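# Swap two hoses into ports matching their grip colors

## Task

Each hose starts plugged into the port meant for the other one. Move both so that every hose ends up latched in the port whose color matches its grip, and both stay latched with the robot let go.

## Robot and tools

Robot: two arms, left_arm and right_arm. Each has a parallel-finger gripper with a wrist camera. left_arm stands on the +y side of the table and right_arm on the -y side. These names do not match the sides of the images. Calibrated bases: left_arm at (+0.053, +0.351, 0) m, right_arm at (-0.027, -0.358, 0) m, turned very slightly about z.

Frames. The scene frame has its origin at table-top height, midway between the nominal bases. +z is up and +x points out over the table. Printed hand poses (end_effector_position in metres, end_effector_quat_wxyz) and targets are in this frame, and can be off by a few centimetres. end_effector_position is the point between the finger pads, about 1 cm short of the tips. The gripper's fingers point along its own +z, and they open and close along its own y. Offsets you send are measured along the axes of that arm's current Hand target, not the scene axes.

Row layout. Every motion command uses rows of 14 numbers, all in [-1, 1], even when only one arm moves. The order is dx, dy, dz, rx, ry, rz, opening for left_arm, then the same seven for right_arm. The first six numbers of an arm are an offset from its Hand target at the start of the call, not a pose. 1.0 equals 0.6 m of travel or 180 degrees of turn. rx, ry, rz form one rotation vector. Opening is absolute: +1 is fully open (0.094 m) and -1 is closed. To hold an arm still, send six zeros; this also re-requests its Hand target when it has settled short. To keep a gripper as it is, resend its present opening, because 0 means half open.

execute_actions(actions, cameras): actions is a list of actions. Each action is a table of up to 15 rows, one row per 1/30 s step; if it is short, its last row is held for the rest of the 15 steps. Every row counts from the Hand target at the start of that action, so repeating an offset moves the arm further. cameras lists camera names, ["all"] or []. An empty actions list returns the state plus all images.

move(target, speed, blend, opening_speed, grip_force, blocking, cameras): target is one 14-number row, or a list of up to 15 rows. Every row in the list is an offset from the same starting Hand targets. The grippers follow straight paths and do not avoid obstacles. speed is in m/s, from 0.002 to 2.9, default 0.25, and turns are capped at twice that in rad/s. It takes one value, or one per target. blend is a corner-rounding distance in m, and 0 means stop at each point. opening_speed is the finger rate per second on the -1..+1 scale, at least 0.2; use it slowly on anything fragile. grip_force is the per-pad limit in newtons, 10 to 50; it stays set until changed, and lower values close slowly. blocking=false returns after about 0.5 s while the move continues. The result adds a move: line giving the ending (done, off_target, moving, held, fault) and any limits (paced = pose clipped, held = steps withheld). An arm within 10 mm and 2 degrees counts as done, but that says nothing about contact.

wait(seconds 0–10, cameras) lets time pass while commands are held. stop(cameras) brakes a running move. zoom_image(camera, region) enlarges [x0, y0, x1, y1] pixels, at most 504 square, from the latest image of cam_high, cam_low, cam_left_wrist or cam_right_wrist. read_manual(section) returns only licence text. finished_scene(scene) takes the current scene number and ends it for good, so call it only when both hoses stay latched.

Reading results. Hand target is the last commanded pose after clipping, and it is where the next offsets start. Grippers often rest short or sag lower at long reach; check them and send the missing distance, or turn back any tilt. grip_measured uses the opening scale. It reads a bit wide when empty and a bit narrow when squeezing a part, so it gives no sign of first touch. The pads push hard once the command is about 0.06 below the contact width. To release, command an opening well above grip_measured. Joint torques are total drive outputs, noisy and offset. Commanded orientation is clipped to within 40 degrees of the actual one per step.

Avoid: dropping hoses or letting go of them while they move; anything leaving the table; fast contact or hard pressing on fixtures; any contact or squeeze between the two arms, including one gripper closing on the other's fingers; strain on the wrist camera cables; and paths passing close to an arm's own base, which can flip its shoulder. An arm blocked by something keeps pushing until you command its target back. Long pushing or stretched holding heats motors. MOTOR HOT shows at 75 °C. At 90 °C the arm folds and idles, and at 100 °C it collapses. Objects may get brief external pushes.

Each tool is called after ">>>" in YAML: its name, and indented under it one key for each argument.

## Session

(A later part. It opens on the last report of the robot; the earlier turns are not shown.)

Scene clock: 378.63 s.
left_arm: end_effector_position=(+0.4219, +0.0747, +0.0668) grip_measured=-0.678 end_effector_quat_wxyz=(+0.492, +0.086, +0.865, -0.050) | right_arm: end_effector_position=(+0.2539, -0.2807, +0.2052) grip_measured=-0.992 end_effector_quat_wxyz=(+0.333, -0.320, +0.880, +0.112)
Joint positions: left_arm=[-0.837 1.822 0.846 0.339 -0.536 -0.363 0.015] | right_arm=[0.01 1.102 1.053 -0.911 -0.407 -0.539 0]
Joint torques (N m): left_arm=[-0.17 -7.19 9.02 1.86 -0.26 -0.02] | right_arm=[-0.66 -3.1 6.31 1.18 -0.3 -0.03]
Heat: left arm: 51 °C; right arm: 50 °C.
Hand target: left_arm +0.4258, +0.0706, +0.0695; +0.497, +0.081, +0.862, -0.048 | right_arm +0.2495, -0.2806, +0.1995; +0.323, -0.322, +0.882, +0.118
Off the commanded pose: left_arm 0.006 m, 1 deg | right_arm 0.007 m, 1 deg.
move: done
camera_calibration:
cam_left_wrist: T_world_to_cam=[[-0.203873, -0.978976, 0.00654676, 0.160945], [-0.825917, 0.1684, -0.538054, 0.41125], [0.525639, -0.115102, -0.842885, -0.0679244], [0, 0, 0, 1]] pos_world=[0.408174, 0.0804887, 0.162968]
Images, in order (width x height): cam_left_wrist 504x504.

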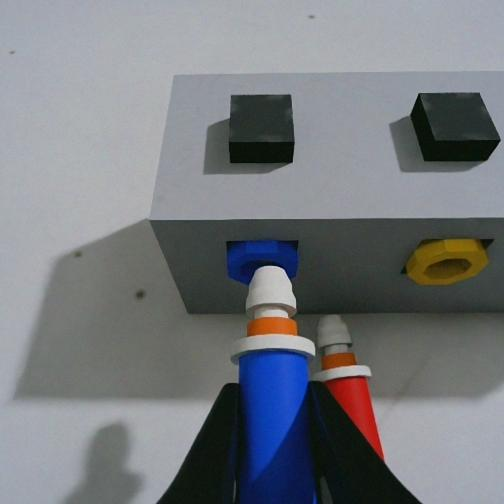

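>>> move:
  target: [-0.0375,0.003,0.065,0,0,0,-1,0,0,0,0,0,0,-1]
  speed: 0.12
  cameras: ["cam_left_wrist"]

Scene clock: 384.30 s.
left_arm: end_effector_position=(+0.4349, +0.0707, +0.0405) grip_measured=-0.678 end_effector_quat_wxyz=(+0.447, +0.117, +0.887, -0.028) | right_arm: end_effector_position=(+0.2539, -0.2807, +0.2052) grip_measured=-0.992 end_effector_quat_wxyz=(+0.333, -0.320, +0.880, +0.112)
Joint positions: left_arm=[-0.801 1.915 0.95 0.226 -0.473 -0.326 0.015] | right_arm=[0.01 1.102 1.053 -0.911 -0.407 -0.539 0]
Joint torques (N m): left_arm=[3.14 -8.09 12.05 2.72 -0.3 0.12] | right_arm=[-0.66 -3.12 6.31 1.18 -0.3 -0.03]
Heat: left arm: 50 °C; right arm: 51 °C.
Hand target: left_arm +0.4704, +0.0639, +0.0695; +0.497, +0.081, +0.862, -0.047 | right_arm +0.2495, -0.2806, +0.1995; +0.323, -0.322, +0.882, +0.118
Off the commanded pose: left_arm 0.046 m, 8 deg | right_arm 0.007 m, 1 deg.
move: off_target (left_arm)
camera_calibration:
cam_left_wrist: T_world_to_cam=[[-0.238778, -0.969878, -0.04819, 0.176556], [-0.864681, 0.234939, -0.443994, 0.416776], [0.441941, -0.0643468, -0.894733, -0.0624748], [0, 0, 0, 1]] pos_world=[0.430146, 0.0693007, 0.137656]
Images, in order (width x height): cam_left_wrist 504x504.

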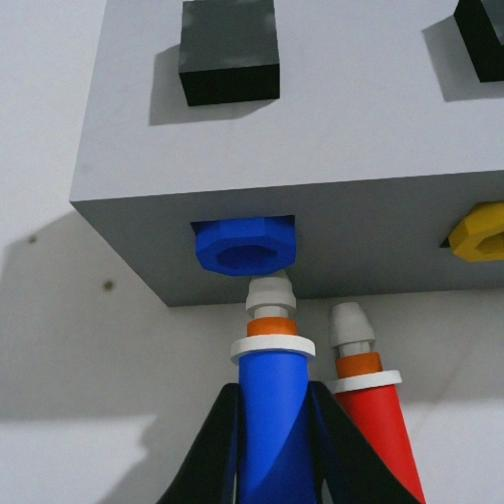

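>>> move:
  target:
    - [0.026,0,-0.065,0,0,0,-1,0,0,0,0,0,0,-1]
    - [0.009,0,-0.082,0,0,0,-1,0,0,0,0,0,0,-1]
    - [0.023,0,-0.054,0,0,0,-1,0,0,0,0,0,0,-1]
  speed: 0.12
  cameras: ["cam_left_wrist"]

>>> zoom_image:
  camera: "cam_left_wrist"
  region: [180, 200, 360, 380]

Scene clock: 400.63 s.
left_arm: end_effector_position=(+0.4291, +0.0711, +0.0711) grip_measured=-0.678 end_effector_quat_wxyz=(+0.489, +0.089, +0.867, -0.048) | right_arm: end_effector_position=(+0.2539, -0.2807, +0.2052) grip_measured=-0.992 end_effector_quat_wxyz=(+0.333, -0.320, +0.880, +0.112)
Joint positions: left_arm=[-0.827 1.833 0.89 0.302 -0.526 -0.354 0.015] | right_arm=[0.01 1.102 1.053 -0.911 -0.407 -0.539 0]
Joint torques (N m): left_arm=[0.85 -7.49 8.29 2.05 -0.19 0.05] | right_arm=[-0.66 -3.12 6.32 1.18 -0.29 -0.03]
Heat: left arm: 52 °C; right arm: 51 °C.
Hand target: left_arm +0.4361, +0.0704, +0.0739; +0.498, +0.081, +0.862, -0.048 | right_arm +0.2495, -0.2806, +0.1995; +0.323, -0.322, +0.882, +0.118
Off the commanded pose: left_arm 0.008 m, 1 deg | right_arm 0.007 m, 1 deg.
move: done
camera_calibration:
cam_left_wrist: T_world_to_cam=[[-0.207417, -0.978252, 0.000865562, 0.16063], [-0.828385, 0.17517, -0.532066, 0.420194], [0.520343, -0.111076, -0.846702, -0.0663089], [0, 0, 0, 1]] pos_world=[0.415903, 0.0761662, 0.167288]
Images, in order (width x height): cam_left_wrist 504x504.

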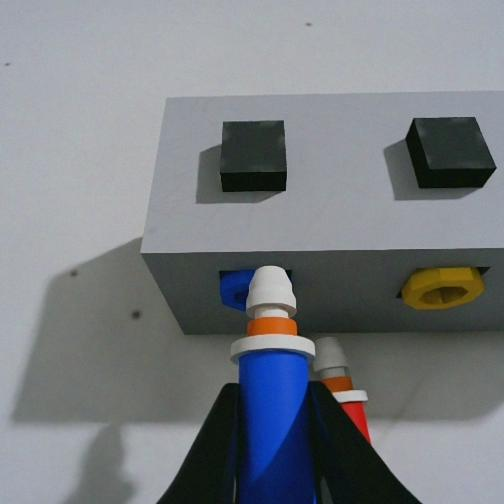

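Scaled by 2.800.

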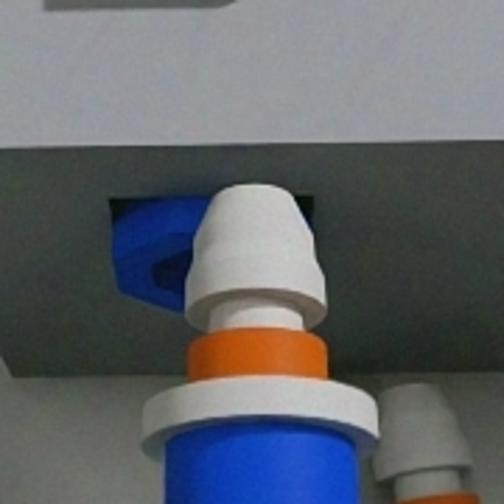

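>>> move:
  target: [0.016,0.0083,-0.008,0,0,0,-1,0,0,0,0,0,0,-1]
  speed: 0.1
  cameras: ["cam_left_wrist"]

>>> zoom_image:
  camera: "cam_left_wrist"
  region: [180, 200, 360, 380]

Scene clock: 408.17 s.
left_arm: end_effector_position=(+0.4254, +0.0750, +0.0649) grip_measured=-0.678 end_effector_quat_wxyz=(+0.489, +0.089, +0.866, -0.048) | right_arm: end_effector_position=(+0.2539, -0.2807, +0.2052) grip_measured=-0.992 end_effector_quat_wxyz=(+0.333, -0.320, +0.880, +0.112)
Joint positions: left_arm=[-0.827 1.833 0.856 0.336 -0.526 -0.354 0.015] | right_arm=[0.01 1.102 1.053 -0.911 -0.407 -0.539 0]
Joint torques (N m): left_arm=[0.55 -8.75 6.41 2.07 -0.22 0.02] | right_arm=[-0.65 -3.12 6.32 1.18 -0.29 -0.03]
Heat: left arm: 51 °C; right arm: 51 °C.
Hand target: left_arm +0.4282, +0.0770, +0.0680; +0.497, +0.081, +0.862, -0.048 | right_arm +0.2495, -0.2806, +0.1995; +0.323, -0.322, +0.882, +0.118
Off the commanded pose: left_arm 0.005 m, 1 deg | right_arm 0.007 m, 1 deg.
move: done
camera_calibration:
cam_left_wrist: T_world_to_cam=[[-0.207405, -0.978254, 0.00162249, 0.163735], [-0.827981, 0.174661, -0.532862, 0.413026], [0.520991, -0.111862, -0.846201, -0.0694099], [0, 0, 0, 1]] pos_world=[0.412099, 0.0802709, 0.161085]
Images, in order (width x height): cam_left_wrist 504x504.

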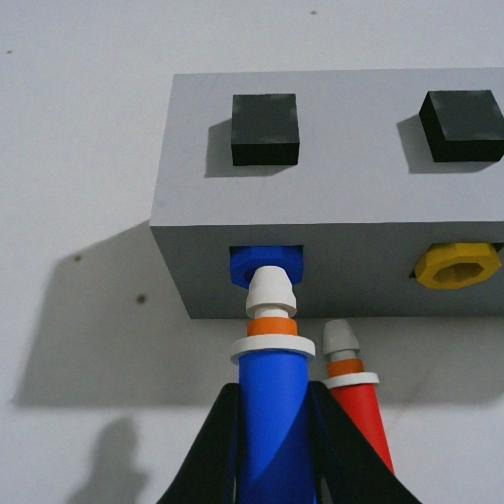

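Scaled by 2.800.

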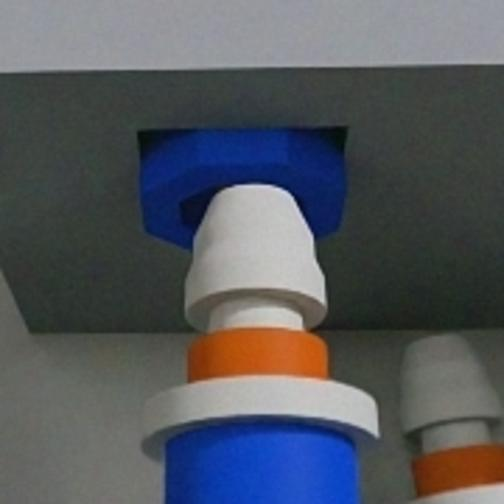

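>>> move:
  target: [-0.0187,0.002,0.012,0,0,0,-1,0,0,0,0,0,0,-1]
  speed: 0.1
  cameras: ["cam_left_wrist"]

>>> zoom_image:
  camera: "cam_left_wrist"
  region: [180, 200, 360, 380]

Scene clock: 414.03 s.
left_arm: end_effector_position=(+0.4314, +0.0809, +0.0663) grip_measured=-0.678 end_effector_quat_wxyz=(+0.488, +0.084, +0.868, -0.042) | right_arm: end_effector_position=(+0.2539, -0.2807, +0.2052) grip_measured=-0.992 end_effector_quat_wxyz=(+0.333, -0.320, +0.880, +0.112)
Joint positions: left_arm=[-0.809 1.833 0.868 0.321 -0.525 -0.348 0.015] | right_arm=[0.01 1.102 1.053 -0.911 -0.407 -0.539 0]
Joint torques (N m): left_arm=[0.91 -7.87 9.52 1.97 -0.05 0.13] | right_arm=[-0.68 -3.12 6.31 1.18 -0.3 -0.03]
Heat: left arm: 51 °C; right arm: 51 °C.
Hand target: left_arm +0.4400, +0.0760, +0.0740; +0.497, +0.081, +0.862, -0.047 | right_arm +0.2495, -0.2806, +0.1995; +0.323, -0.322, +0.882, +0.118
Off the commanded pose: left_arm 0.013 m, 1 deg | right_arm 0.007 m, 1 deg.
move: off_target (left_arm)
camera_calibration:
cam_left_wrist: T_world_to_cam=[[-0.19264, -0.981258, -0.00464877, 0.164925], [-0.831725, 0.165794, -0.529855, 0.419949], [0.520696, -0.098205, -0.848075, -0.0715594], [0, 0, 0, 1]] pos_world=[0.418314, 0.0851819, 0.162591]
Images, in order (width x height): cam_left_wrist 504x504.

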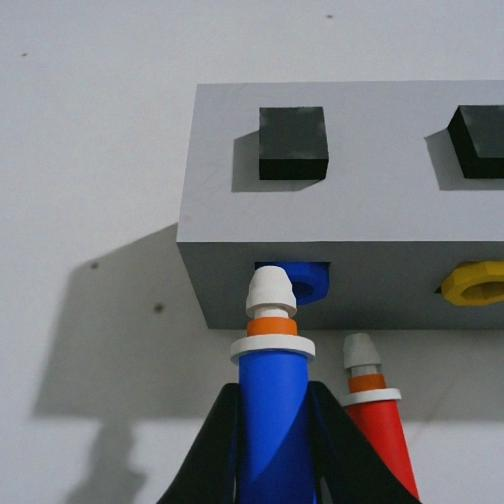

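Scaled by 2.800.

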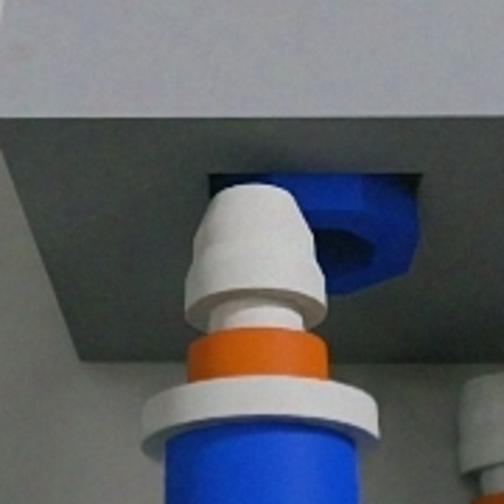

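>>> move:
  target: [0.0077,-0.0108,-0.0033,0,0,0,-1,0,0,0,0,0,0,-1]
  speed: 0.1
  cameras: ["cam_left_wrist"]

>>> zoom_image:
  camera: "cam_left_wrist"
  region: [180, 200, 360, 380]

Scene clock: 420.63 s.
left_arm: end_effector_position=(+0.4299, +0.0765, +0.0680) grip_measured=-0.678 end_effector_quat_wxyz=(+0.490, +0.087, +0.866, -0.045) | right_arm: end_effector_position=(+0.2539, -0.2807, +0.2052) grip_measured=-0.992 end_effector_quat_wxyz=(+0.333, -0.320, +0.880, +0.112)
Joint positions: left_arm=[-0.817 1.833 0.872 0.321 -0.525 -0.348 0.015] | right_arm=[0.01 1.102 1.053 -0.911 -0.407 -0.539 0]
Joint torques (N m): left_arm=[-0.16 -6.93 9.2 1.98 -0.22 -0.04] | right_arm=[-0.69 -3.14 6.32 1.18 -0.29 -0.03]
Heat: left arm: 51 °C; right arm: 51 °C.
Hand target: left_arm +0.4348, +0.0702, +0.0711; +0.498, +0.082, +0.862, -0.048 | right_arm +0.2495, -0.2806, +0.1995; +0.323, -0.322, +0.882, +0.118
Off the commanded pose: left_arm 0.008 m, 1 deg | right_arm 0.007 m, 1 deg.
move: done
camera_calibration:
cam_left_wrist: T_world_to_cam=[[-0.201501, -0.979486, -0.00236489, 0.163994], [-0.828482, 0.171723, -0.533037, 0.41869], [0.522508, -0.105448, -0.846089, -0.0701867], [0, 0, 0, 1]] pos_world=[0.416595, 0.0813296, 0.164181]
Images, in order (width x height): cam_left_wrist 504x504.

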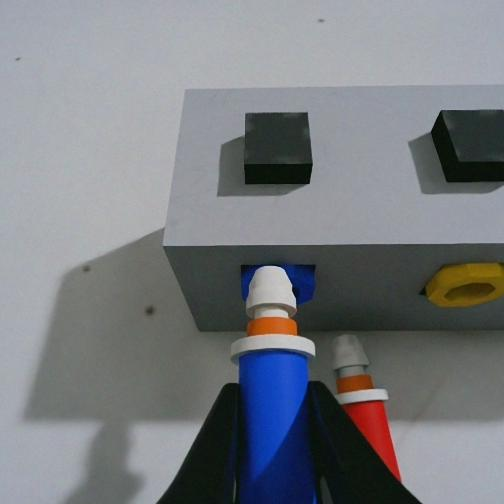

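Scaled by 2.800.

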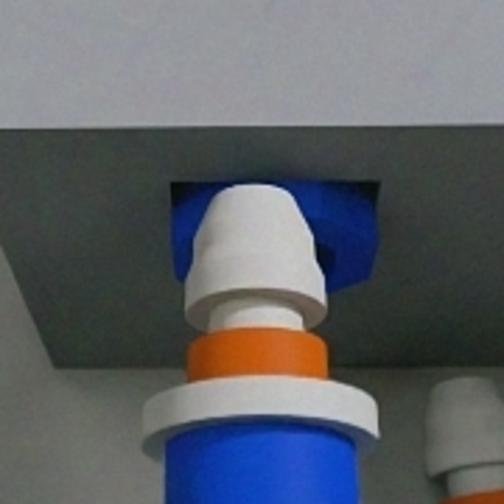

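>>> move:
  target:
    - [0.0065,-0.0035,0.004,0,0,0,-1,0,0,0,0,0,0,-1]
    - [-0.031,-0.005,0.059,0,0,0,-1,0,0,0,0,0,0,-1]
  speed: 0.1
  cameras: ["cam_left_wrist"]

>>> zoom_image:
  camera: "cam_left_wrist"
  region: [180, 200, 360, 380]

Scene clock: 427.50 s.
left_arm: end_effector_position=(+0.4413, +0.0718, +0.0550) grip_measured=-0.678 end_effector_quat_wxyz=(+0.465, +0.102, +0.879, -0.018) | right_arm: end_effector_position=(+0.2539, -0.2807, +0.2052) grip_measured=-0.992 end_effector_quat_wxyz=(+0.333, -0.320, +0.880, +0.112)
Joint positions: left_arm=[-0.806 1.904 0.971 0.22 -0.524 -0.331 0.015] | right_arm=[0.01 1.102 1.053 -0.911 -0.407 -0.539 0]
Joint torques (N m): left_arm=[3.41 -5.45 12.56 2.77 0.15 0.2] | right_arm=[-0.65 -3.12 6.32 1.18 -0.29 -0.03]
Heat: left arm: 50 °C; right arm: 51 °C.
Hand target: left_arm +0.4736, +0.0599, +0.0695; +0.498, +0.082, +0.862, -0.048 | right_arm +0.2495, -0.2806, +0.1995; +0.323, -0.322, +0.882, +0.118
Off the commanded pose: left_arm 0.037 m, 6 deg | right_arm 0.007 m, 1 deg.
move: off_target (left_arm)
camera_calibration:
cam_left_wrist: T_world_to_cam=[[-0.201892, -0.977723, -0.0574286, 0.164673], [-0.853164, 0.204362, -0.479945, 0.427601], [0.480989, -0.0479011, -0.875417, -0.0716945], [0, 0, 0, 1]] pos_world=[0.432544, 0.0701847, 0.151919]
Images, in order (width x height): cam_left_wrist 504x504.

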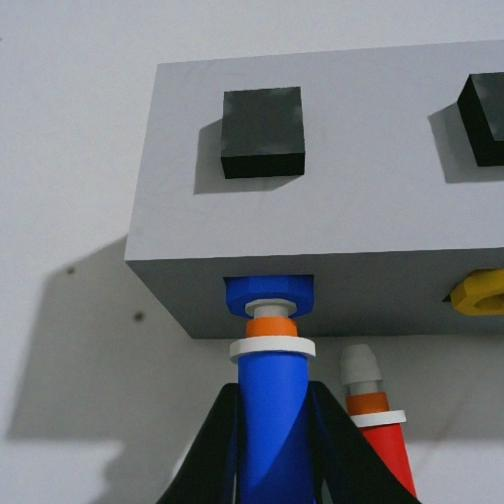

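Scaled by 2.800.

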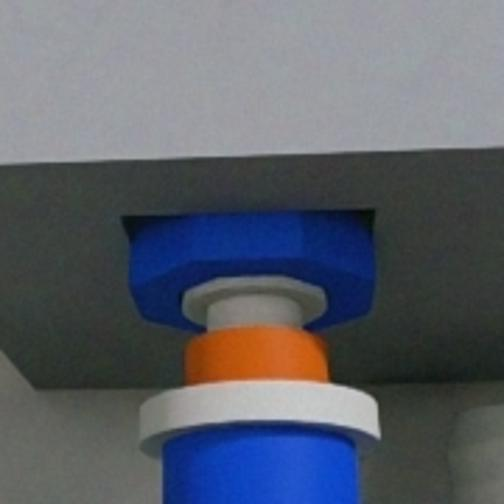

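>>> move:
  target: [-0.032,0.004,0.039,0,-0.028,0,-1,0,0,0,0,0,0,-1]
  speed: 0.1
  cameras: ["cam_left_wrist"]

>>> zoom_image:
  camera: "cam_left_wrist"
  region: [180, 200, 360, 380]

Scene clock: 432.33 s.
left_arm: end_effector_position=(+0.4518, +0.0705, +0.0539) grip_measured=-0.678 end_effector_quat_wxyz=(+0.477, +0.113, +0.871, -0.010) | right_arm: end_effector_position=(+0.2539, -0.2807, +0.2052) grip_measured=-0.992 end_effector_quat_wxyz=(+0.333, -0.320, +0.880, +0.112)
Joint positions: left_arm=[-0.793 1.937 0.984 0.272 -0.527 -0.279 0.015] | right_arm=[0.01 1.102 1.053 -0.911 -0.407 -0.539 0]
Joint torques (N m): left_arm=[5.2 -3.62 13.75 3.57 0.19 0.34] | right_arm=[-0.64 -3.11 6.3 1.19 -0.29 -0.03]
Heat: left arm: 51 °C; right arm: 51 °C.
Hand target: left_arm +0.5034, +0.0566, +0.0743; +0.535, +0.079, +0.840, -0.051 | right_arm +0.2495, -0.2806, +0.1995; +0.323, -0.322, +0.882, +0.118
Off the commanded pose: left_arm 0.057 m, 10 deg | right_arm 0.007 m, 1 deg.
move: off_target (left_arm)
camera_calibration:
cam_left_wrist: T_world_to_cam=[[-0.213124, -0.973343, -0.0847461, 0.171695], [-0.835488, 0.226529, -0.500643, 0.427904], [0.506495, -0.0358946, -0.861495, -0.0909764], [0, 0, 0, 1]] pos_world=[0.440181, 0.0669203, 0.150402]
Images, in order (width x height): cam_left_wrist 504x504.

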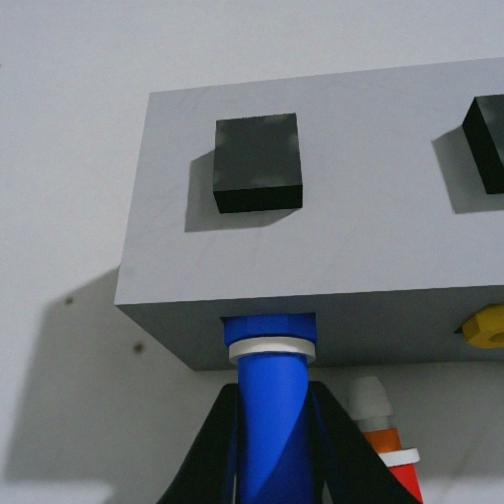

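Scaled by 2.800.

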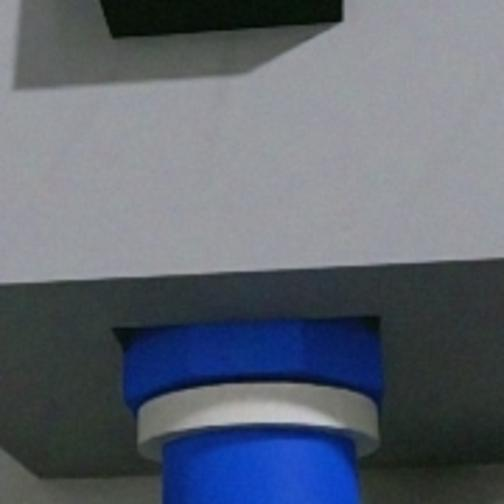

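>>> move:
  target: [-0.012,0.01,0.03,0,0,0,-1,0,0,0,0,0,0,-1]
  speed: 0.1
  cameras: ["cam_left_wrist"]

>>> zoom_image:
  camera: "cam_left_wrist"
  region: [180, 200, 360, 380]

Scene clock: 436.27 s.
left_arm: end_effector_position=(+0.4523, +0.0705, +0.0536) grip_measured=-0.678 end_effector_quat_wxyz=(+0.472, +0.123, +0.873, -0.001) | right_arm: end_effector_position=(+0.2539, -0.2807, +0.2052) grip_measured=-0.992 end_effector_quat_wxyz=(+0.333, -0.320, +0.880, +0.112)
Joint positions: left_arm=[-0.793 1.939 1.001 0.241 -0.528 -0.262 0.015] | right_arm=[0.01 1.102 1.053 -0.911 -0.407 -0.539 0]
Joint torques (N m): left_arm=[8.12 -2.17 15.57 3.83 0.45 0.44] | right_arm=[-0.66 -3.11 6.3 1.18 -0.29 -0.03]
Heat: left arm: 53 °C; right arm: 51 °C.
Hand target: left_arm +0.5234, +0.0589, +0.0731; +0.535, +0.079, +0.840, -0.051 | right_arm +0.2495, -0.2806, +0.1995; +0.323, -0.322, +0.882, +0.118
Off the commanded pose: left_arm 0.075 m, 11 deg | right_arm 0.007 m, 1 deg.
move: off_target (left_arm)
camera_calibration:
cam_left_wrist: T_world_to_cam=[[-0.221395, -0.969117, -0.108608, 0.176573], [-0.838125, 0.24603, -0.486843, 0.42726], [0.498529, -0.0167575, -0.866711, -0.0889243], [0, 0, 0, 1]] pos_world=[0.441521, 0.0645112, 0.150114]
Images, in order (width x height): cam_left_wrist 504x504.

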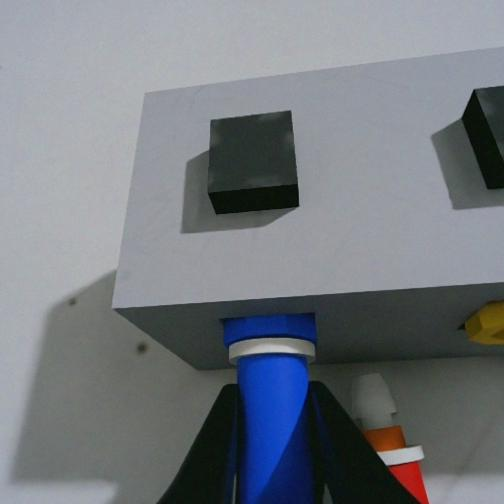

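Scaled by 2.800.

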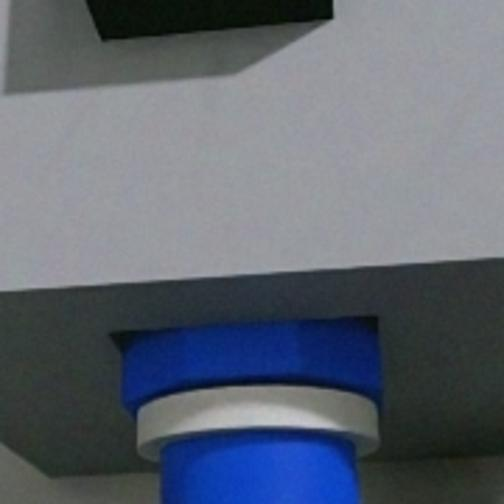

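>>> move:
  target:
    - [0.08,-0.006,-0.095,0,0,0,-1,0,0,0,0,0,0,-1]
    - [0.08,-0.006,-0.095,0,0,0,0.2,0,0,0,0,0,0,-1]
    - [0.1155,-0.006,-0.17,0,0,0,0.2,0,0,0,0,0,0,-1]
    - [-0.074,-0.074,-0.342,0,0.194,0,0.2,0,0,0,0,0,0,-1]
  speed: 0.2
  cameras: ["cam_left_wrist"]

>>> zoom_image:
  camera: "cam_left_wrist"
  region: [80, 20, 330, 270]

Scene clock: 448.57 s.
left_arm: end_effector_position=(+0.3513, +0.0530, +0.1997) grip_measured=+0.197 end_effector_quat_wxyz=(+0.263, +0.093, +0.960, -0.018) | right_arm: end_effector_position=(+0.2539, -0.2807, +0.2052) grip_measured=-0.992 end_effector_quat_wxyz=(+0.333, -0.320, +0.880, +0.112)
Joint positions: left_arm=[-0.931 1.786 1.73 -1.112 -0.361 -0.664 0.056] | right_arm=[0.01 1.102 1.053 -0.911 -0.407 -0.539 0]
Joint torques (N m): left_arm=[-0.05 -7.47 10.17 1.08 0 -0.11] | right_arm=[-0.68 -3.1 6.31 1.18 -0.29 -0.03]
Heat: left arm: 55 °C; right arm: 51 °C.
Hand target: left_arm +0.3509, +0.0467, +0.2002; +0.258, +0.091, +0.961, -0.025 | right_arm +0.2495, -0.2806, +0.1995; +0.323, -0.322, +0.882, +0.118
Off the commanded pose: left_arm 0.006 m, 1 deg | right_arm 0.007 m, 1 deg.
move: done; target 2's new opening was sent with left_arm's hand 0.004 m and 3 deg from that target
camera_calibration:
cam_left_wrist: T_world_to_cam=[[-0.190804, -0.981605, -0.00673502, 0.122596], [-0.979263, 0.190816, -0.0680741, 0.386816], [0.068107, -0.00639344, -0.997658, 0.264579], [0, 0, 0, 1]] pos_world=[0.384167, 0.0482224, 0.291117]
Images, in order (width x height): cam_left_wrist 504x504.

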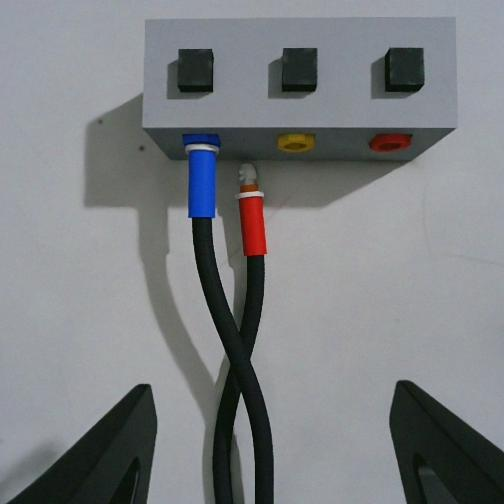

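Scaled by 2.016.

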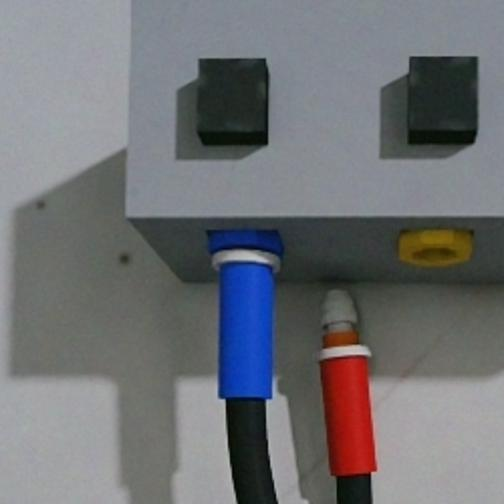

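>>> move:
  target: [0.016,0.004,0.241,-0.011,-0.1667,-0.019,-0.3,0,0,0,0,0,0,-1]
  speed: 0.2
  cameras: ["cam_left_wrist"]

Scene clock: 463.37 s.
left_arm: end_effector_position=(+0.4136, +0.0333, +0.0769) grip_measured=-0.297 end_effector_quat_wxyz=(+0.496, +0.047, +0.865, -0.053) | right_arm: end_effector_position=(+0.2539, -0.2807, +0.2052) grip_measured=-0.992 end_effector_quat_wxyz=(+0.333, -0.320, +0.880, +0.112)
Joint positions: left_arm=[-0.945 1.895 1.006 0.202 -0.657 -0.517 0.033] | right_arm=[0.01 1.102 1.053 -0.911 -0.407 -0.539 0]
Joint torques (N m): left_arm=[0.2 -7.9 6.32 1.89 -0.37 0.15] | right_arm=[-0.68 -3.11 6.31 1.18 -0.29 -0.03]
Heat: left arm: 50 °C; right arm: 51 °C.
Hand target: left_arm +0.4144, +0.0370, +0.0702; +0.499, +0.049, +0.864, -0.039 | right_arm +0.2495, -0.2806, +0.1995; +0.323, -0.322, +0.882, +0.118
Off the commanded pose: left_arm 0.008 m, 2 deg | right_arm 0.007 m, 1 deg.
move: done
camera_calibration:
cam_left_wrist: T_world_to_cam=[[-0.13987, -0.988894, 0.0502435, 0.0890663], [-0.832883, 0.0900586, -0.546073, 0.422939], [0.535484, -0.118226, -0.83623, -0.0643506], [0, 0, 0, 1]] pos_world=[0.399175, 0.04238, 0.172668]
Images, in order (width x height): cam_left_wrist 504x504.

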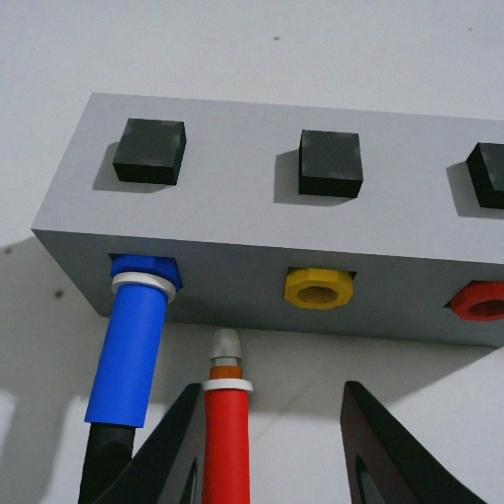

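>>> move:
  target:
    - [0.045,0.0128,0.03,0,0,0,-0.4,0,0,0,0,0,0,-1]
    - [0.089,0.0128,0.0587,0,0,0,-0.4,0,0,0,0,0,0,-1]
    - [0.089,0.0128,0.0587,0,0,0,-1,0,0,0,0,0,0,-1]
  speed: 0.12
  cameras: ["cam_left_wrist"]

Scene clock: 470.83 s.
left_arm: end_effector_position=(+0.4205, +0.0267, +0.0291) grip_measured=-0.988 end_effector_quat_wxyz=(+0.517, +0.039, +0.852, -0.074) | right_arm: end_effector_position=(+0.2539, -0.2807, +0.2052) grip_measured=-0.992 end_effector_quat_wxyz=(+0.333, -0.320, +0.880, +0.112)
Joint positions: left_arm=[-0.941 2.065 0.939 0.515 -0.653 -0.498 0.001] | right_arm=[0.01 1.102 1.053 -0.911 -0.407 -0.539 0]
Joint torques (N m): left_arm=[1.44 -7.68 4.49 1.45 -0.23 0.12] | right_arm=[-0.68 -3.12 6.32 1.18 -0.29 -0.03]
Heat: left arm: 50 °C; right arm: 51 °C.
Hand target: left_arm +0.4190, +0.0429, +0.0064; +0.499, +0.049, +0.864, -0.039 | right_arm +0.2495, -0.2806, +0.1995; +0.323, -0.322, +0.882, +0.118
Off the commanded pose: left_arm 0.028 m, 5 deg | right_arm 0.007 m, 1 deg.
move: off_target (left_arm); target 3's new opening was sent with left_arm's hand 0.032 m and 5 deg from that target
camera_calibration:
cam_left_wrist: T_world_to_cam=[[-0.150707, -0.984464, 0.0900972, 0.0892193], [-0.805963, 0.0695808, -0.587862, 0.393496], [0.57246, -0.16121, -0.803928, -0.12412], [0, 0, 0, 1]] pos_world=[0.401643, 0.0404441, 0.123499]
Images, in order (width x height): cam_left_wrist 504x504.

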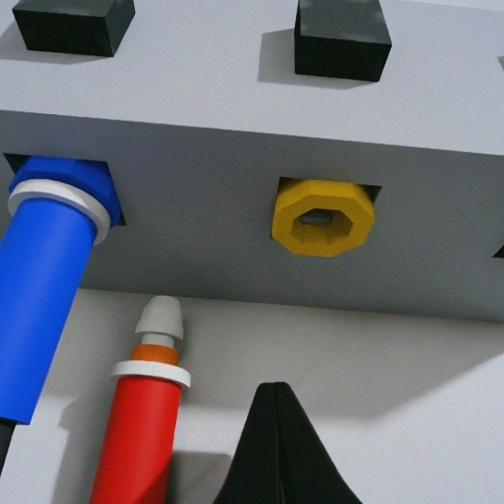

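>>> move:
  target:
    - [-0.191,0.008,-0.15,0,0,0,-1,0,0,0,0,0,0,-1]
    - [-0.119,0.176,-0.1075,0.4158,-0.0408,0.1989,-1,0,0,0,0,0,0,-1]
  speed: 0.25
  cameras: ["cam_left_wrist"]

Scene clock: 501.07 s.
left_arm: end_effector_position=(+0.4082, +0.1529, +0.0971) grip_measured=-0.989 end_effector_quat_wxyz=(+0.401, +0.578, +0.587, -0.401) | right_arm: end_effector_position=(+0.2539, -0.2807, +0.2052) grip_measured=-0.992 end_effector_quat_wxyz=(+0.333, -0.320, +0.880, +0.112)
Joint positions: left_arm=[-0.1 1.953 1.181 -0.524 1.191 1.268 0.001] | right_arm=[0.01 1.102 1.053 -0.911 -0.407 -0.539 0]
Joint torques (N m): left_arm=[0.4 -7.77 8.62 0.7 0.87 0.17] | right_arm=[-0.66 -3.12 6.32 1.19 -0.29 -0.03]
Heat: left arm: 51 °C; right arm: 51 °C.
Hand target: left_arm +0.4120, +0.1520, +0.0983; +0.405, +0.579, +0.580, -0.406 | right_arm +0.2495, -0.2806, +0.1995; +0.323, -0.322, +0.882, +0.118
Off the commanded pose: left_arm 0.004 m, 1 deg | right_arm 0.007 m, 1 deg.
move: done
camera_calibration:
cam_left_wrist: T_world_to_cam=[[-0.999925, -0.00366409, 0.011701, 0.409884], [-0.0105968, 0.738331, -0.674355, -0.0037042], [-0.00616835, -0.674428, -0.738315, 0.266272], [0, 0, 0, 1]] pos_world=[0.411456, 0.183818, 0.189298]
Images, in order (width x height): cam_left_wrist 504x504.

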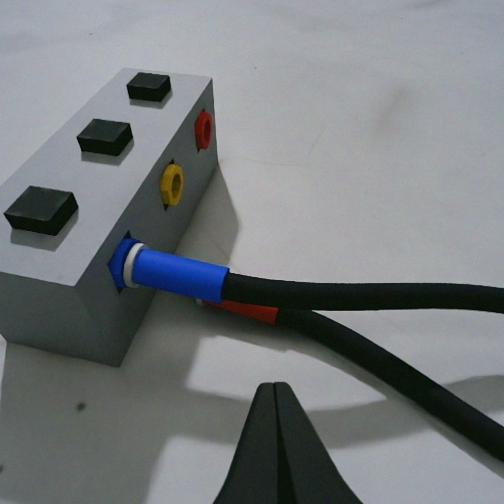

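>>> move:
  target:
    - [0.0998,0.0133,0.093,0,0,0,-1,0,0,0,0,0,0,-1]
    - [0.0625,0.0133,0.2,0,0,0,-1,0,0,0,0,0,0,-1]
  speed: [0.2,0.1]
  cameras: ["cam_left_wrist"]

Scene clock: 513.67 s.
left_arm: end_effector_position=(+0.4203, +0.0622, +0.0185) grip_measured=-0.989 end_effector_quat_wxyz=(+0.393, +0.571, +0.597, -0.404) | right_arm: end_effector_position=(+0.2539, -0.2807, +0.2052) grip_measured=-0.992 end_effector_quat_wxyz=(+0.333, -0.320, +0.880, +0.112)
Joint positions: left_arm=[-0.334 2.191 1.097 0.232 1.07 0.762 0.001] | right_arm=[0.01 1.102 1.053 -0.911 -0.407 -0.539 0]
Joint torques (N m): left_arm=[-1.29 -9.88 6.34 1.91 0.65 -0.09] | right_arm=[-0.68 -3.12 6.32 1.18 -0.3 -0.02]
Heat: left arm: 52 °C; right arm: 51 °C.
Hand target: left_arm +0.4201, +0.0521, +0.0220; +0.406, +0.579, +0.580, -0.405 | right_arm +0.2495, -0.2806, +0.1995; +0.323, -0.322, +0.882, +0.118
Off the commanded pose: left_arm 0.011 m, 3 deg | right_arm 0.007 m, 1 deg.
move: off_target (left_arm)
camera_calibration:
cam_left_wrist: T_world_to_cam=[[-0.99922, -0.0146849, 0.036668, 0.422384], [-0.0354306, 0.743577, -0.66771, 0.0203405], [-0.0174603, -0.668489, -0.743517, 0.151527], [0, 0, 0, 1]] pos_world=[0.425421, 0.0923718, 0.110756]
Images, in order (width x height): cam_left_wrist 504x504.

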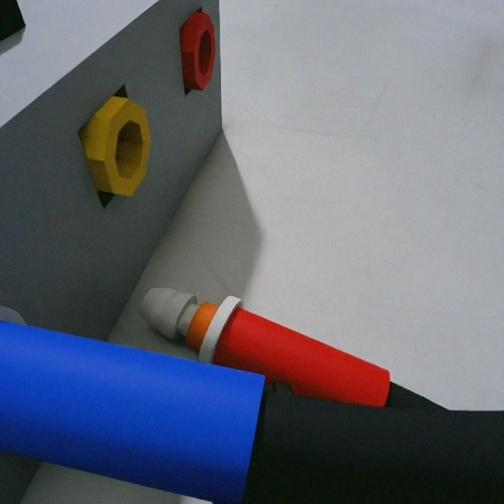

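>>> move:
  target: [-0.016,0,0.032,0,0,0,-1,0,0,0,0,0,0,-1]
  speed: 0.1
  cameras: ["cam_left_wrist"]

Scene clock: 517.23 s.
left_arm: end_effector_position=(+0.4226, +0.0592, +0.0174) grip_measured=-0.989 end_effector_quat_wxyz=(+0.390, +0.563, +0.609, -0.401) | right_arm: end_effector_position=(+0.2539, -0.2807, +0.2052) grip_measured=-0.992 end_effector_quat_wxyz=(+0.333, -0.320, +0.880, +0.112)
Joint positions: left_arm=[-0.343 2.192 1.097 0.251 1.046 0.718 0.001] | right_arm=[0.01 1.102 1.053 -0.911 -0.407 -0.539 0]
Joint torques (N m): left_arm=[-4.49 -9.22 7.88 2.29 0.56 -0.37] | right_arm=[-0.68 -3.1 6.32 1.18 -0.29 -0.02]
Heat: left arm: 52 °C; right arm: 51 °C.
Hand target: left_arm +0.4201, +0.0308, +0.0244; +0.405, +0.579, +0.580, -0.406 | right_arm +0.2495, -0.2806, +0.1995; +0.323, -0.322, +0.882, +0.118
Off the commanded pose: left_arm 0.029 m, 4 deg | right_arm 0.007 m, 1 deg.
move: off_target (left_arm)
camera_calibration:
cam_left_wrist: T_world_to_cam=[[-0.99783, -0.0377757, 0.0539279, 0.425184], [-0.0639933, 0.749148, -0.659304, 0.0336629], [-0.0154944, -0.661324, -0.74994, 0.147678], [0, 0, 0, 1]] pos_world=[0.428703, 0.0885064, 0.110015]
Images, in order (width x height): cam_left_wrist 504x504.

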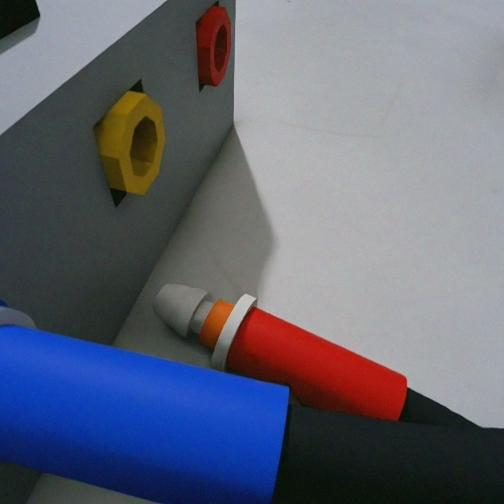

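>>> move:
  target:
    - [0.053,0,-0.194,0,0,0,-1,0,0,0,0,0,0,-1]
    - [-0.189,-0.067,-0.193,-0.3531,0.0478,-0.1642,-0.4,0,0,0,0,0,0,-1]
    - [-0.087,-0.058,-0.06,-0.3531,0.0478,-0.1642,-0.4,0,0,0,0,0,0,-1]
  speed: 0.22
  cameras: ["cam_left_wrist"]

Scene clock: 534.20 s.
left_arm: end_effector_position=(+0.3834, +0.0460, +0.0874) grip_measured=-0.403 end_effector_quat_wxyz=(+0.488, +0.159, +0.853, -0.091) | right_arm: end_effector_position=(+0.2539, -0.2807, +0.2052) grip_measured=-0.992 end_effector_quat_wxyz=(+0.333, -0.320, +0.880, +0.112)
Joint positions: left_arm=[-0.921 1.711 0.798 0.309 -0.469 -0.304 0.028] | right_arm=[0.01 1.102 1.053 -0.911 -0.407 -0.539 0]
Joint torques (N m): left_arm=[-0.01 -6.68 7.17 2.05 -0.29 -0.09] | right_arm=[-0.68 -3.12 6.31 1.18 -0.29 -0.03]
Heat: left arm: 52 °C; right arm: 51 °C.
Hand target: left_arm +0.3853, +0.0466, +0.0859; +0.493, +0.150, +0.852, -0.087 | right_arm +0.2495, -0.2806, +0.1995; +0.323, -0.322, +0.882, +0.118
Off the commanded pose: left_arm 0.003 m, 1 deg | right_arm 0.007 m, 1 deg.
move: done; target 2's new opening was sent with left_arm's hand 0.012 m and 2 deg from that target
camera_calibration:
cam_left_wrist: T_world_to_cam=[[-0.366193, -0.930517, 0.00644772, 0.184759], [-0.782875, 0.30433, -0.542669, 0.372955], [0.503, -0.203769, -0.839922, -0.0211336], [0, 0, 0, 1]] pos_world=[0.370264, 0.0541133, 0.183449]
Images, in order (width x height): cam_left_wrist 504x504.

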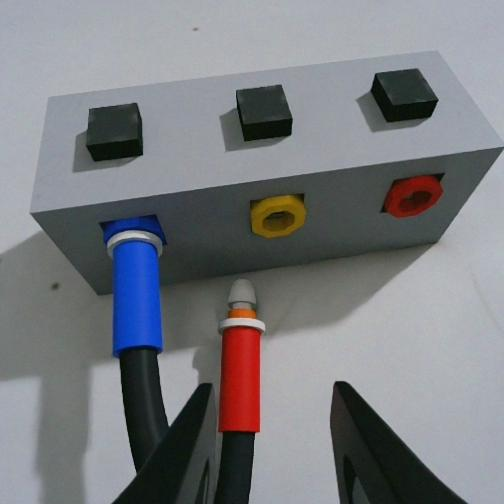

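>>> move:
  target: [0.032,0.0085,0.081,0,0,0,-0.4,0,0,0,0,0,0,-1]
  speed: 0.15
  cameras: ["cam_left_wrist"]

Scene clock: 542.73 s.
left_arm: end_effector_position=(+0.4142, +0.0379, +0.0547) grip_measured=-0.403 end_effector_quat_wxyz=(+0.501, +0.145, +0.848, -0.095) | right_arm: end_effector_position=(+0.2539, -0.2807, +0.2052) grip_measured=-0.992 end_effector_quat_wxyz=(+0.333, -0.320, +0.880, +0.112)
Joint positions: left_arm=[-0.872 1.902 0.834 0.508 -0.446 -0.282 0.028] | right_arm=[0.01 1.102 1.053 -0.911 -0.407 -0.539 0]
Joint torques (N m): left_arm=[1.22 -6.75 7.45 1.83 0.02 0.11] | right_arm=[-0.65 -3.11 6.28 1.18 -0.3 -0.03]
Heat: left arm: 51 °C; right arm: 51 °C.
Hand target: left_arm +0.4177, +0.0404, +0.0450; +0.493, +0.150, +0.853, -0.087 | right_arm +0.2495, -0.2806, +0.1995; +0.323, -0.322, +0.882, +0.118
Off the commanded pose: left_arm 0.011 m, 2 deg | right_arm 0.007 m, 1 deg.
move: off_target (left_arm)
camera_calibration:
cam_left_wrist: T_world_to_cam=[[-0.347979, -0.937269, 0.0209164, 0.180683], [-0.774959, 0.27502, -0.569037, 0.38104], [0.527588, -0.214222, -0.822046, -0.0765155], [0, 0, 0, 1]] pos_world=[0.398533, 0.0481642, 0.150147]
Images, in order (width x height): cam_left_wrist 504x504.

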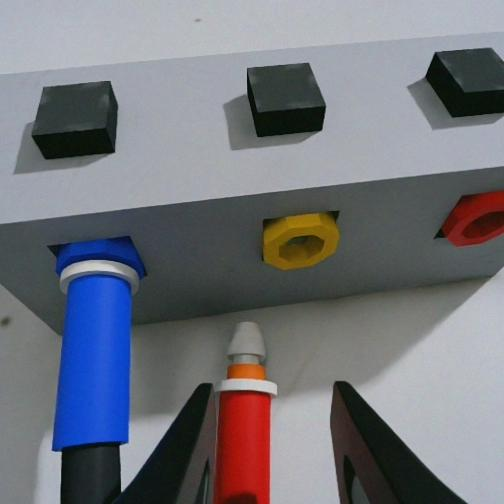

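>>> move:
  target:
    - [0,0.02,0,0,0,0,-0.3,0,0,0,0,0,0,-1]
    - [0.05,0.018,0.035,0,0,0,-0.3,0,0,0,0,0,0,-1]
  speed: 0.12
  cameras: ["cam_left_wrist"]

Scene clock: 547.93 s.
left_arm: end_effector_position=(+0.4320, +0.0310, +0.0607) grip_measured=-0.303 end_effector_quat_wxyz=(+0.547, +0.131, +0.817, -0.131) | right_arm: end_effector_position=(+0.2539, -0.2807, +0.2052) grip_measured=-0.992 end_effector_quat_wxyz=(+0.333, -0.320, +0.880, +0.112)
Joint positions: left_arm=[-0.843 1.981 0.818 0.748 -0.416 -0.251 0.033] | right_arm=[0.01 1.102 1.053 -0.911 -0.407 -0.539 0]
Joint torques (N m): left_arm=[1.4 -4.9 3.6 1.13 0.02 -0.02] | right_arm=[-0.65 -3.14 6.32 1.18 -0.3 -0.02]
Heat: left arm: 51 °C; right arm: 51 °C.
Hand target: left_arm +0.4244, +0.0494, +0.0085; +0.493, +0.150, +0.853, -0.087 | right_arm +0.2495, -0.2806, +0.1995; +0.323, -0.322, +0.882, +0.118
Off the commanded pose: left_arm 0.056 m, 9 deg | right_arm 0.007 m, 1 deg.
move: off_target (left_arm)
camera_calibration:
cam_left_wrist: T_world_to_cam=[[-0.363435, -0.928666, 0.0741266, 0.183466], [-0.71342, 0.226261, -0.663202, 0.380819], [0.599121, -0.293915, -0.74476, -0.115552], [0, 0, 0, 1]] pos_world=[0.407592, 0.0502517, 0.152902]
Images, in order (width x height): cam_left_wrist 504x504.

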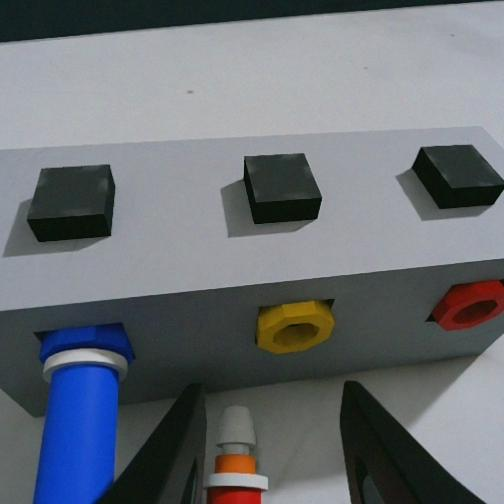

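>>> move:
  target:
    - [-0.1255,-0.013,-0.116,0,0,0,-0.3,0,0,0,0,0,0,-1]
    - [-0.0927,0.001,-0.061,-0.038,0.139,-0.022,-1,0,0,0,0,0,0,-1]
  cameras: ["cam_left_wrist"]

Scene clock: 562.77 s.
left_arm: end_effector_position=(+0.4174, +0.0554, +0.0763) grip_measured=-0.989 end_effector_quat_wxyz=(+0.306, +0.111, +0.945, -0.013) | right_arm: end_effector_position=(+0.2539, -0.2807, +0.2052) grip_measured=-0.992 end_effector_quat_wxyz=(+0.333, -0.320, +0.880, +0.112)
Joint positions: left_arm=[-0.813 1.915 1.352 -0.491 -0.363 -0.483 0.001] | right_arm=[0.01 1.102 1.053 -0.911 -0.407 -0.539 0]
Joint torques (N m): left_arm=[0.59 -8.39 10.02 1.28 0.02 -0.09] | right_arm=[-0.68 -3.12 6.32 1.18 -0.29 -0.03]
Heat: left arm: 51 °C; right arm: 51 °C.
Hand target: left_arm +0.4208, +0.0513, +0.0750; +0.302, +0.106, +0.947, -0.018 | right_arm +0.2495, -0.2806, +0.1995; +0.323, -0.322, +0.882, +0.118
Off the commanded pose: left_arm 0.005 m, 1 deg | right_arm 0.007 m, 1 deg.
move: done
camera_calibration:
cam_left_wrist: T_world_to_cam=[[-0.221185, -0.974547, -0.0365455, 0.151272], [-0.962243, 0.224181, -0.154371, 0.440404], [0.158635, 0.00102124, -0.987337, 0.0980317], [0, 0, 0, 1]] pos_world=[0.441684, 0.0485914, 0.170304]
Images, in order (width x height): cam_left_wrist 504x504.

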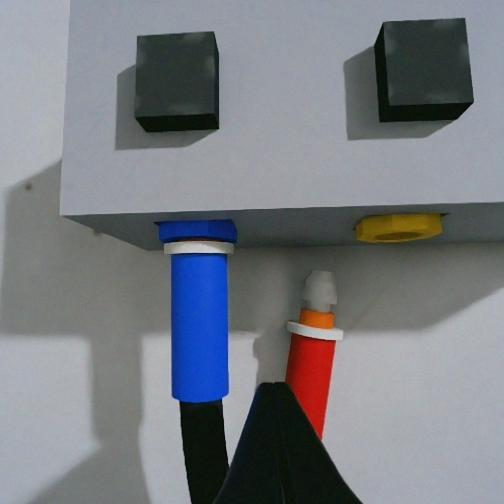

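>>> move:
  target:
    - [0.05,0.002,0.071,0,0,0,-1,0,0,0,0,0,0,-1]
    - [0.05,-0.108,0.071,0,0,0,-1,0,0,0,0,0,0,-1]
    - [-0.06,-0.095,-0.09,0,0,0,-1,0,0,0,0,0,0,-1]
  speed: 0.12
  cameras: ["cam_left_wrist"]

Scene clock: 571.73 s.
left_arm: end_effector_position=(+0.4005, -0.0083, +0.1130) grip_measured=-0.989 end_effector_quat_wxyz=(+0.279, +0.120, +0.953, -0.009) | right_arm: end_effector_position=(+0.2539, -0.2807, +0.2052) grip_measured=-0.992 end_effector_quat_wxyz=(+0.333, -0.320, +0.880, +0.112)
Joint positions: left_arm=[-0.933 2.072 1.761 -0.834 -0.386 -0.597 0.001] | right_arm=[0.01 1.102 1.053 -0.911 -0.407 -0.539 0]
Joint torques (N m): left_arm=[0.81 -15.05 9.73 1.12 -0.33 -0.07] | right_arm=[-0.65 -3.14 6.32 1.18 -0.29 -0.03]
Heat: left arm: 52 °C; right arm: 51 °C.
Hand target: left_arm +0.4068, -0.0059, +0.1382; +0.302, +0.106, +0.947, -0.018 | right_arm +0.2495, -0.2806, +0.1995; +0.323, -0.322, +0.882, +0.118
Off the commanded pose: left_arm 0.026 m, 3 deg | right_arm 0.007 m, 1 deg.
move: off_target (left_arm)
camera_calibration:
cam_left_wrist: T_world_to_cam=[[-0.237634, -0.970391, -0.0432621, 0.0941982], [-0.965565, 0.240839, -0.0983917, 0.439269], [0.105898, 0.0183911, -0.994207, 0.158978], [0, 0, 0, 1]] pos_world=[0.429692, -0.0173076, 0.205353]
Images, in order (width x height): cam_left_wrist 504x504.

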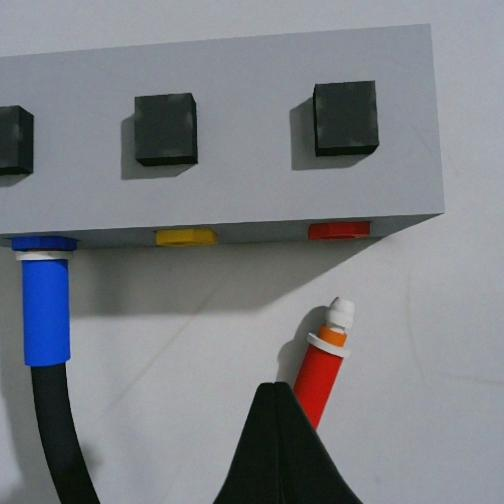

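>>> move:
  target: [0.092,-0.045,0.0535,0.0798,-0.1381,0.06,0.1,0,0,0,0,0,0,-1]
  cameras: ["cam_left_wrist"]

Scene clock: 579.33 s.
left_arm: end_effector_position=(+0.3759, -0.0223, +0.0732) grip_measured=+0.097 end_effector_quat_wxyz=(+0.476, +0.221, +0.842, -0.123) | right_arm: end_effector_position=(+0.2539, -0.2807, +0.2052) grip_measured=-0.992 end_effector_quat_wxyz=(+0.333, -0.320, +0.880, +0.112)
Joint positions: left_arm=[-1 1.883 0.956 0.328 -0.416 -0.265 0.052] | right_arm=[0.01 1.102 1.053 -0.911 -0.407 -0.539 0]
Joint torques (N m): left_arm=[0.14 -10.37 6.72 2.07 0.01 0.13] | right_arm=[-0.68 -3.11 6.3 1.18 -0.29 -0.03]
Heat: left arm: 56 °C; right arm: 51 °C.
Hand target: left_arm +0.3753, -0.0250, +0.0794; +0.483, +0.224, +0.837, -0.130 | right_arm +0.2495, -0.2806, +0.1995; +0.323, -0.322, +0.882, +0.118
Off the commanded pose: left_arm 0.007 m, 1 deg | right_arm 0.007 m, 1 deg.
move: done
camera_calibration:
cam_left_wrist: T_world_to_cam=[[-0.495005, -0.868889, 0.00140663, 0.168762], [-0.735335, 0.418056, -0.533397, 0.364165], [0.462875, -0.265069, -0.845864, -0.0291117], [0, 0, 0, 1]] pos_world=[0.364796, -0.0133227, 0.169383]
Images, in order (width x height): cam_left_wrist 504x504.

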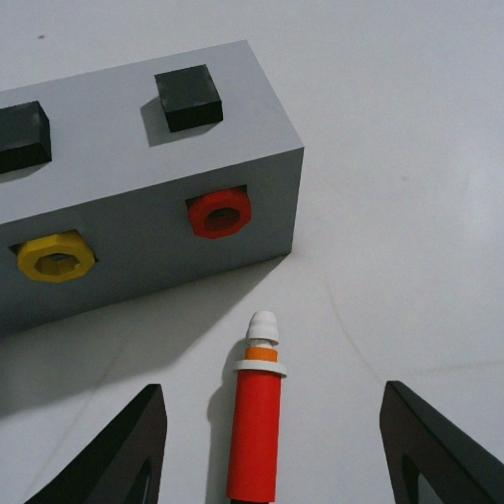

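>>> move:
  target:
    - [0.0985,0.001,0.0725,0.019,0,0.011,0.1,0,0,0,0,0,0,-1]
    - [0.0985,0.001,0.0725,0.019,0,0.011,-1,0,0,0,0,0,0,-1]
  speed: 0.15
  cameras: ["cam_left_wrist"]

Scene clock: 592.30 s.
left_arm: end_effector_position=(+0.3842, -0.0308, +0.0185) grip_measured=-0.670 end_effector_quat_wxyz=(+0.487, +0.244, +0.825, -0.150) | right_arm: end_effector_position=(+0.2539, -0.2807, +0.2052) grip_measured=-0.992 end_effector_quat_wxyz=(+0.333, -0.320, +0.880, +0.112)
Joint positions: left_arm=[-0.969 2.081 0.897 0.65 -0.334 -0.202 0.016] | right_arm=[0.01 1.102 1.053 -0.911 -0.407 -0.539 0]
Joint torques (N m): left_arm=[0.65 -8.09 5.3 2.04 0.13 0.12] | right_arm=[-0.68 -3.11 6.32 1.19 -0.29 -0.03]
Heat: left arm: 55 °C; right arm: 51 °C.
Hand target: left_arm +0.3826, -0.0285, +0.0066; +0.478, +0.253, +0.828, -0.146 | right_arm +0.2495, -0.2806, +0.1995; +0.323, -0.322, +0.882, +0.118
Off the commanded pose: left_arm 0.012 m, 2 deg | right_arm 0.007 m, 1 deg.
move: off_target (left_arm); target 2's new opening was sent with left_arm's hand 0.012 m and 2 deg from that target
camera_calibration:
cam_left_wrist: T_world_to_cam=[[-0.554243, -0.832228, 0.0145718, 0.18921], [-0.689575, 0.449294, -0.567997, 0.328702], [0.466156, -0.324857, -0.822901, -0.0849412], [0, 0, 0, 1]] pos_world=[0.371129, -0.0178117, 0.114046]
Images, in order (width x height): cam_left_wrist 504x504.

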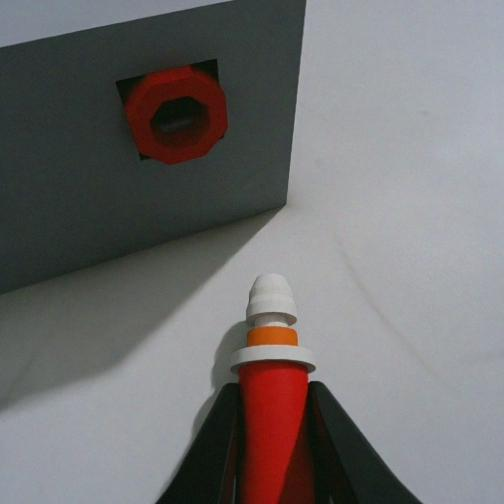

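>>> move:
  target:
    - [-0.096,-0.007,-0.0845,0,0,0,-1,0,0,0,0,0,0,-1]
    - [-0.099,-0.003,-0.04,-0.1058,0,-0.061,-1,0,0,0,0,0,0,-1]
  speed: 0.15
  cameras: ["cam_left_wrist"]

Scene clock: 601.80 s.
left_arm: end_effector_position=(+0.3863, -0.0313, +0.0686) grip_measured=-0.670 end_effector_quat_wxyz=(+0.490, +0.099, +0.864, -0.056) | right_arm: end_effector_position=(+0.2539, -0.2807, +0.2052) grip_measured=-0.992 end_effector_quat_wxyz=(+0.333, -0.320, +0.880, +0.112)
Joint positions: left_arm=[-1.076 2.017 1.169 0.113 -0.699 -0.527 0.016] | right_arm=[0.01 1.102 1.053 -0.911 -0.407 -0.539 0]
Joint torques (N m): left_arm=[-0.12 -8.85 9.57 1.67 -0.4 -0.1] | right_arm=[-0.65 -3.1 6.31 1.18 -0.29 -0.03]
Heat: left arm: 54 °C; right arm: 51 °C.
Hand target: left_arm +0.3891, -0.0349, +0.0700; +0.497, +0.090, +0.861, -0.052 | right_arm +0.2495, -0.2806, +0.1995; +0.323, -0.322, +0.882, +0.118
Off the commanded pose: left_arm 0.005 m, 1 deg | right_arm 0.007 m, 1 deg.
move: done
camera_calibration:
cam_left_wrist: T_world_to_cam=[[-0.232377, -0.972612, 0.00520213, 0.0611699], [-0.821561, 0.193419, -0.536309, 0.399608], [0.520614, -0.1289, -0.844006, -0.058318], [0, 0, 0, 1]] pos_world=[0.372878, -0.0253144, 0.164774]
Images, in order (width x height): cam_left_wrist 504x504.

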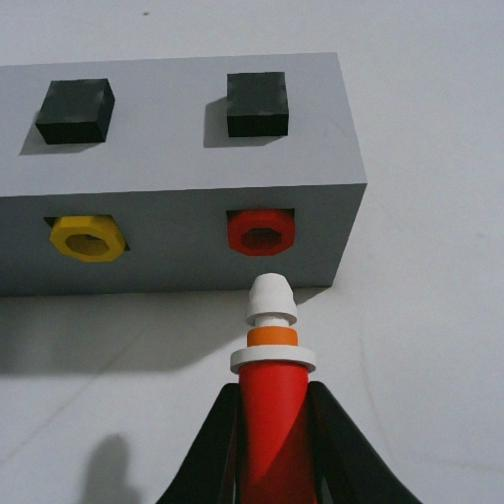

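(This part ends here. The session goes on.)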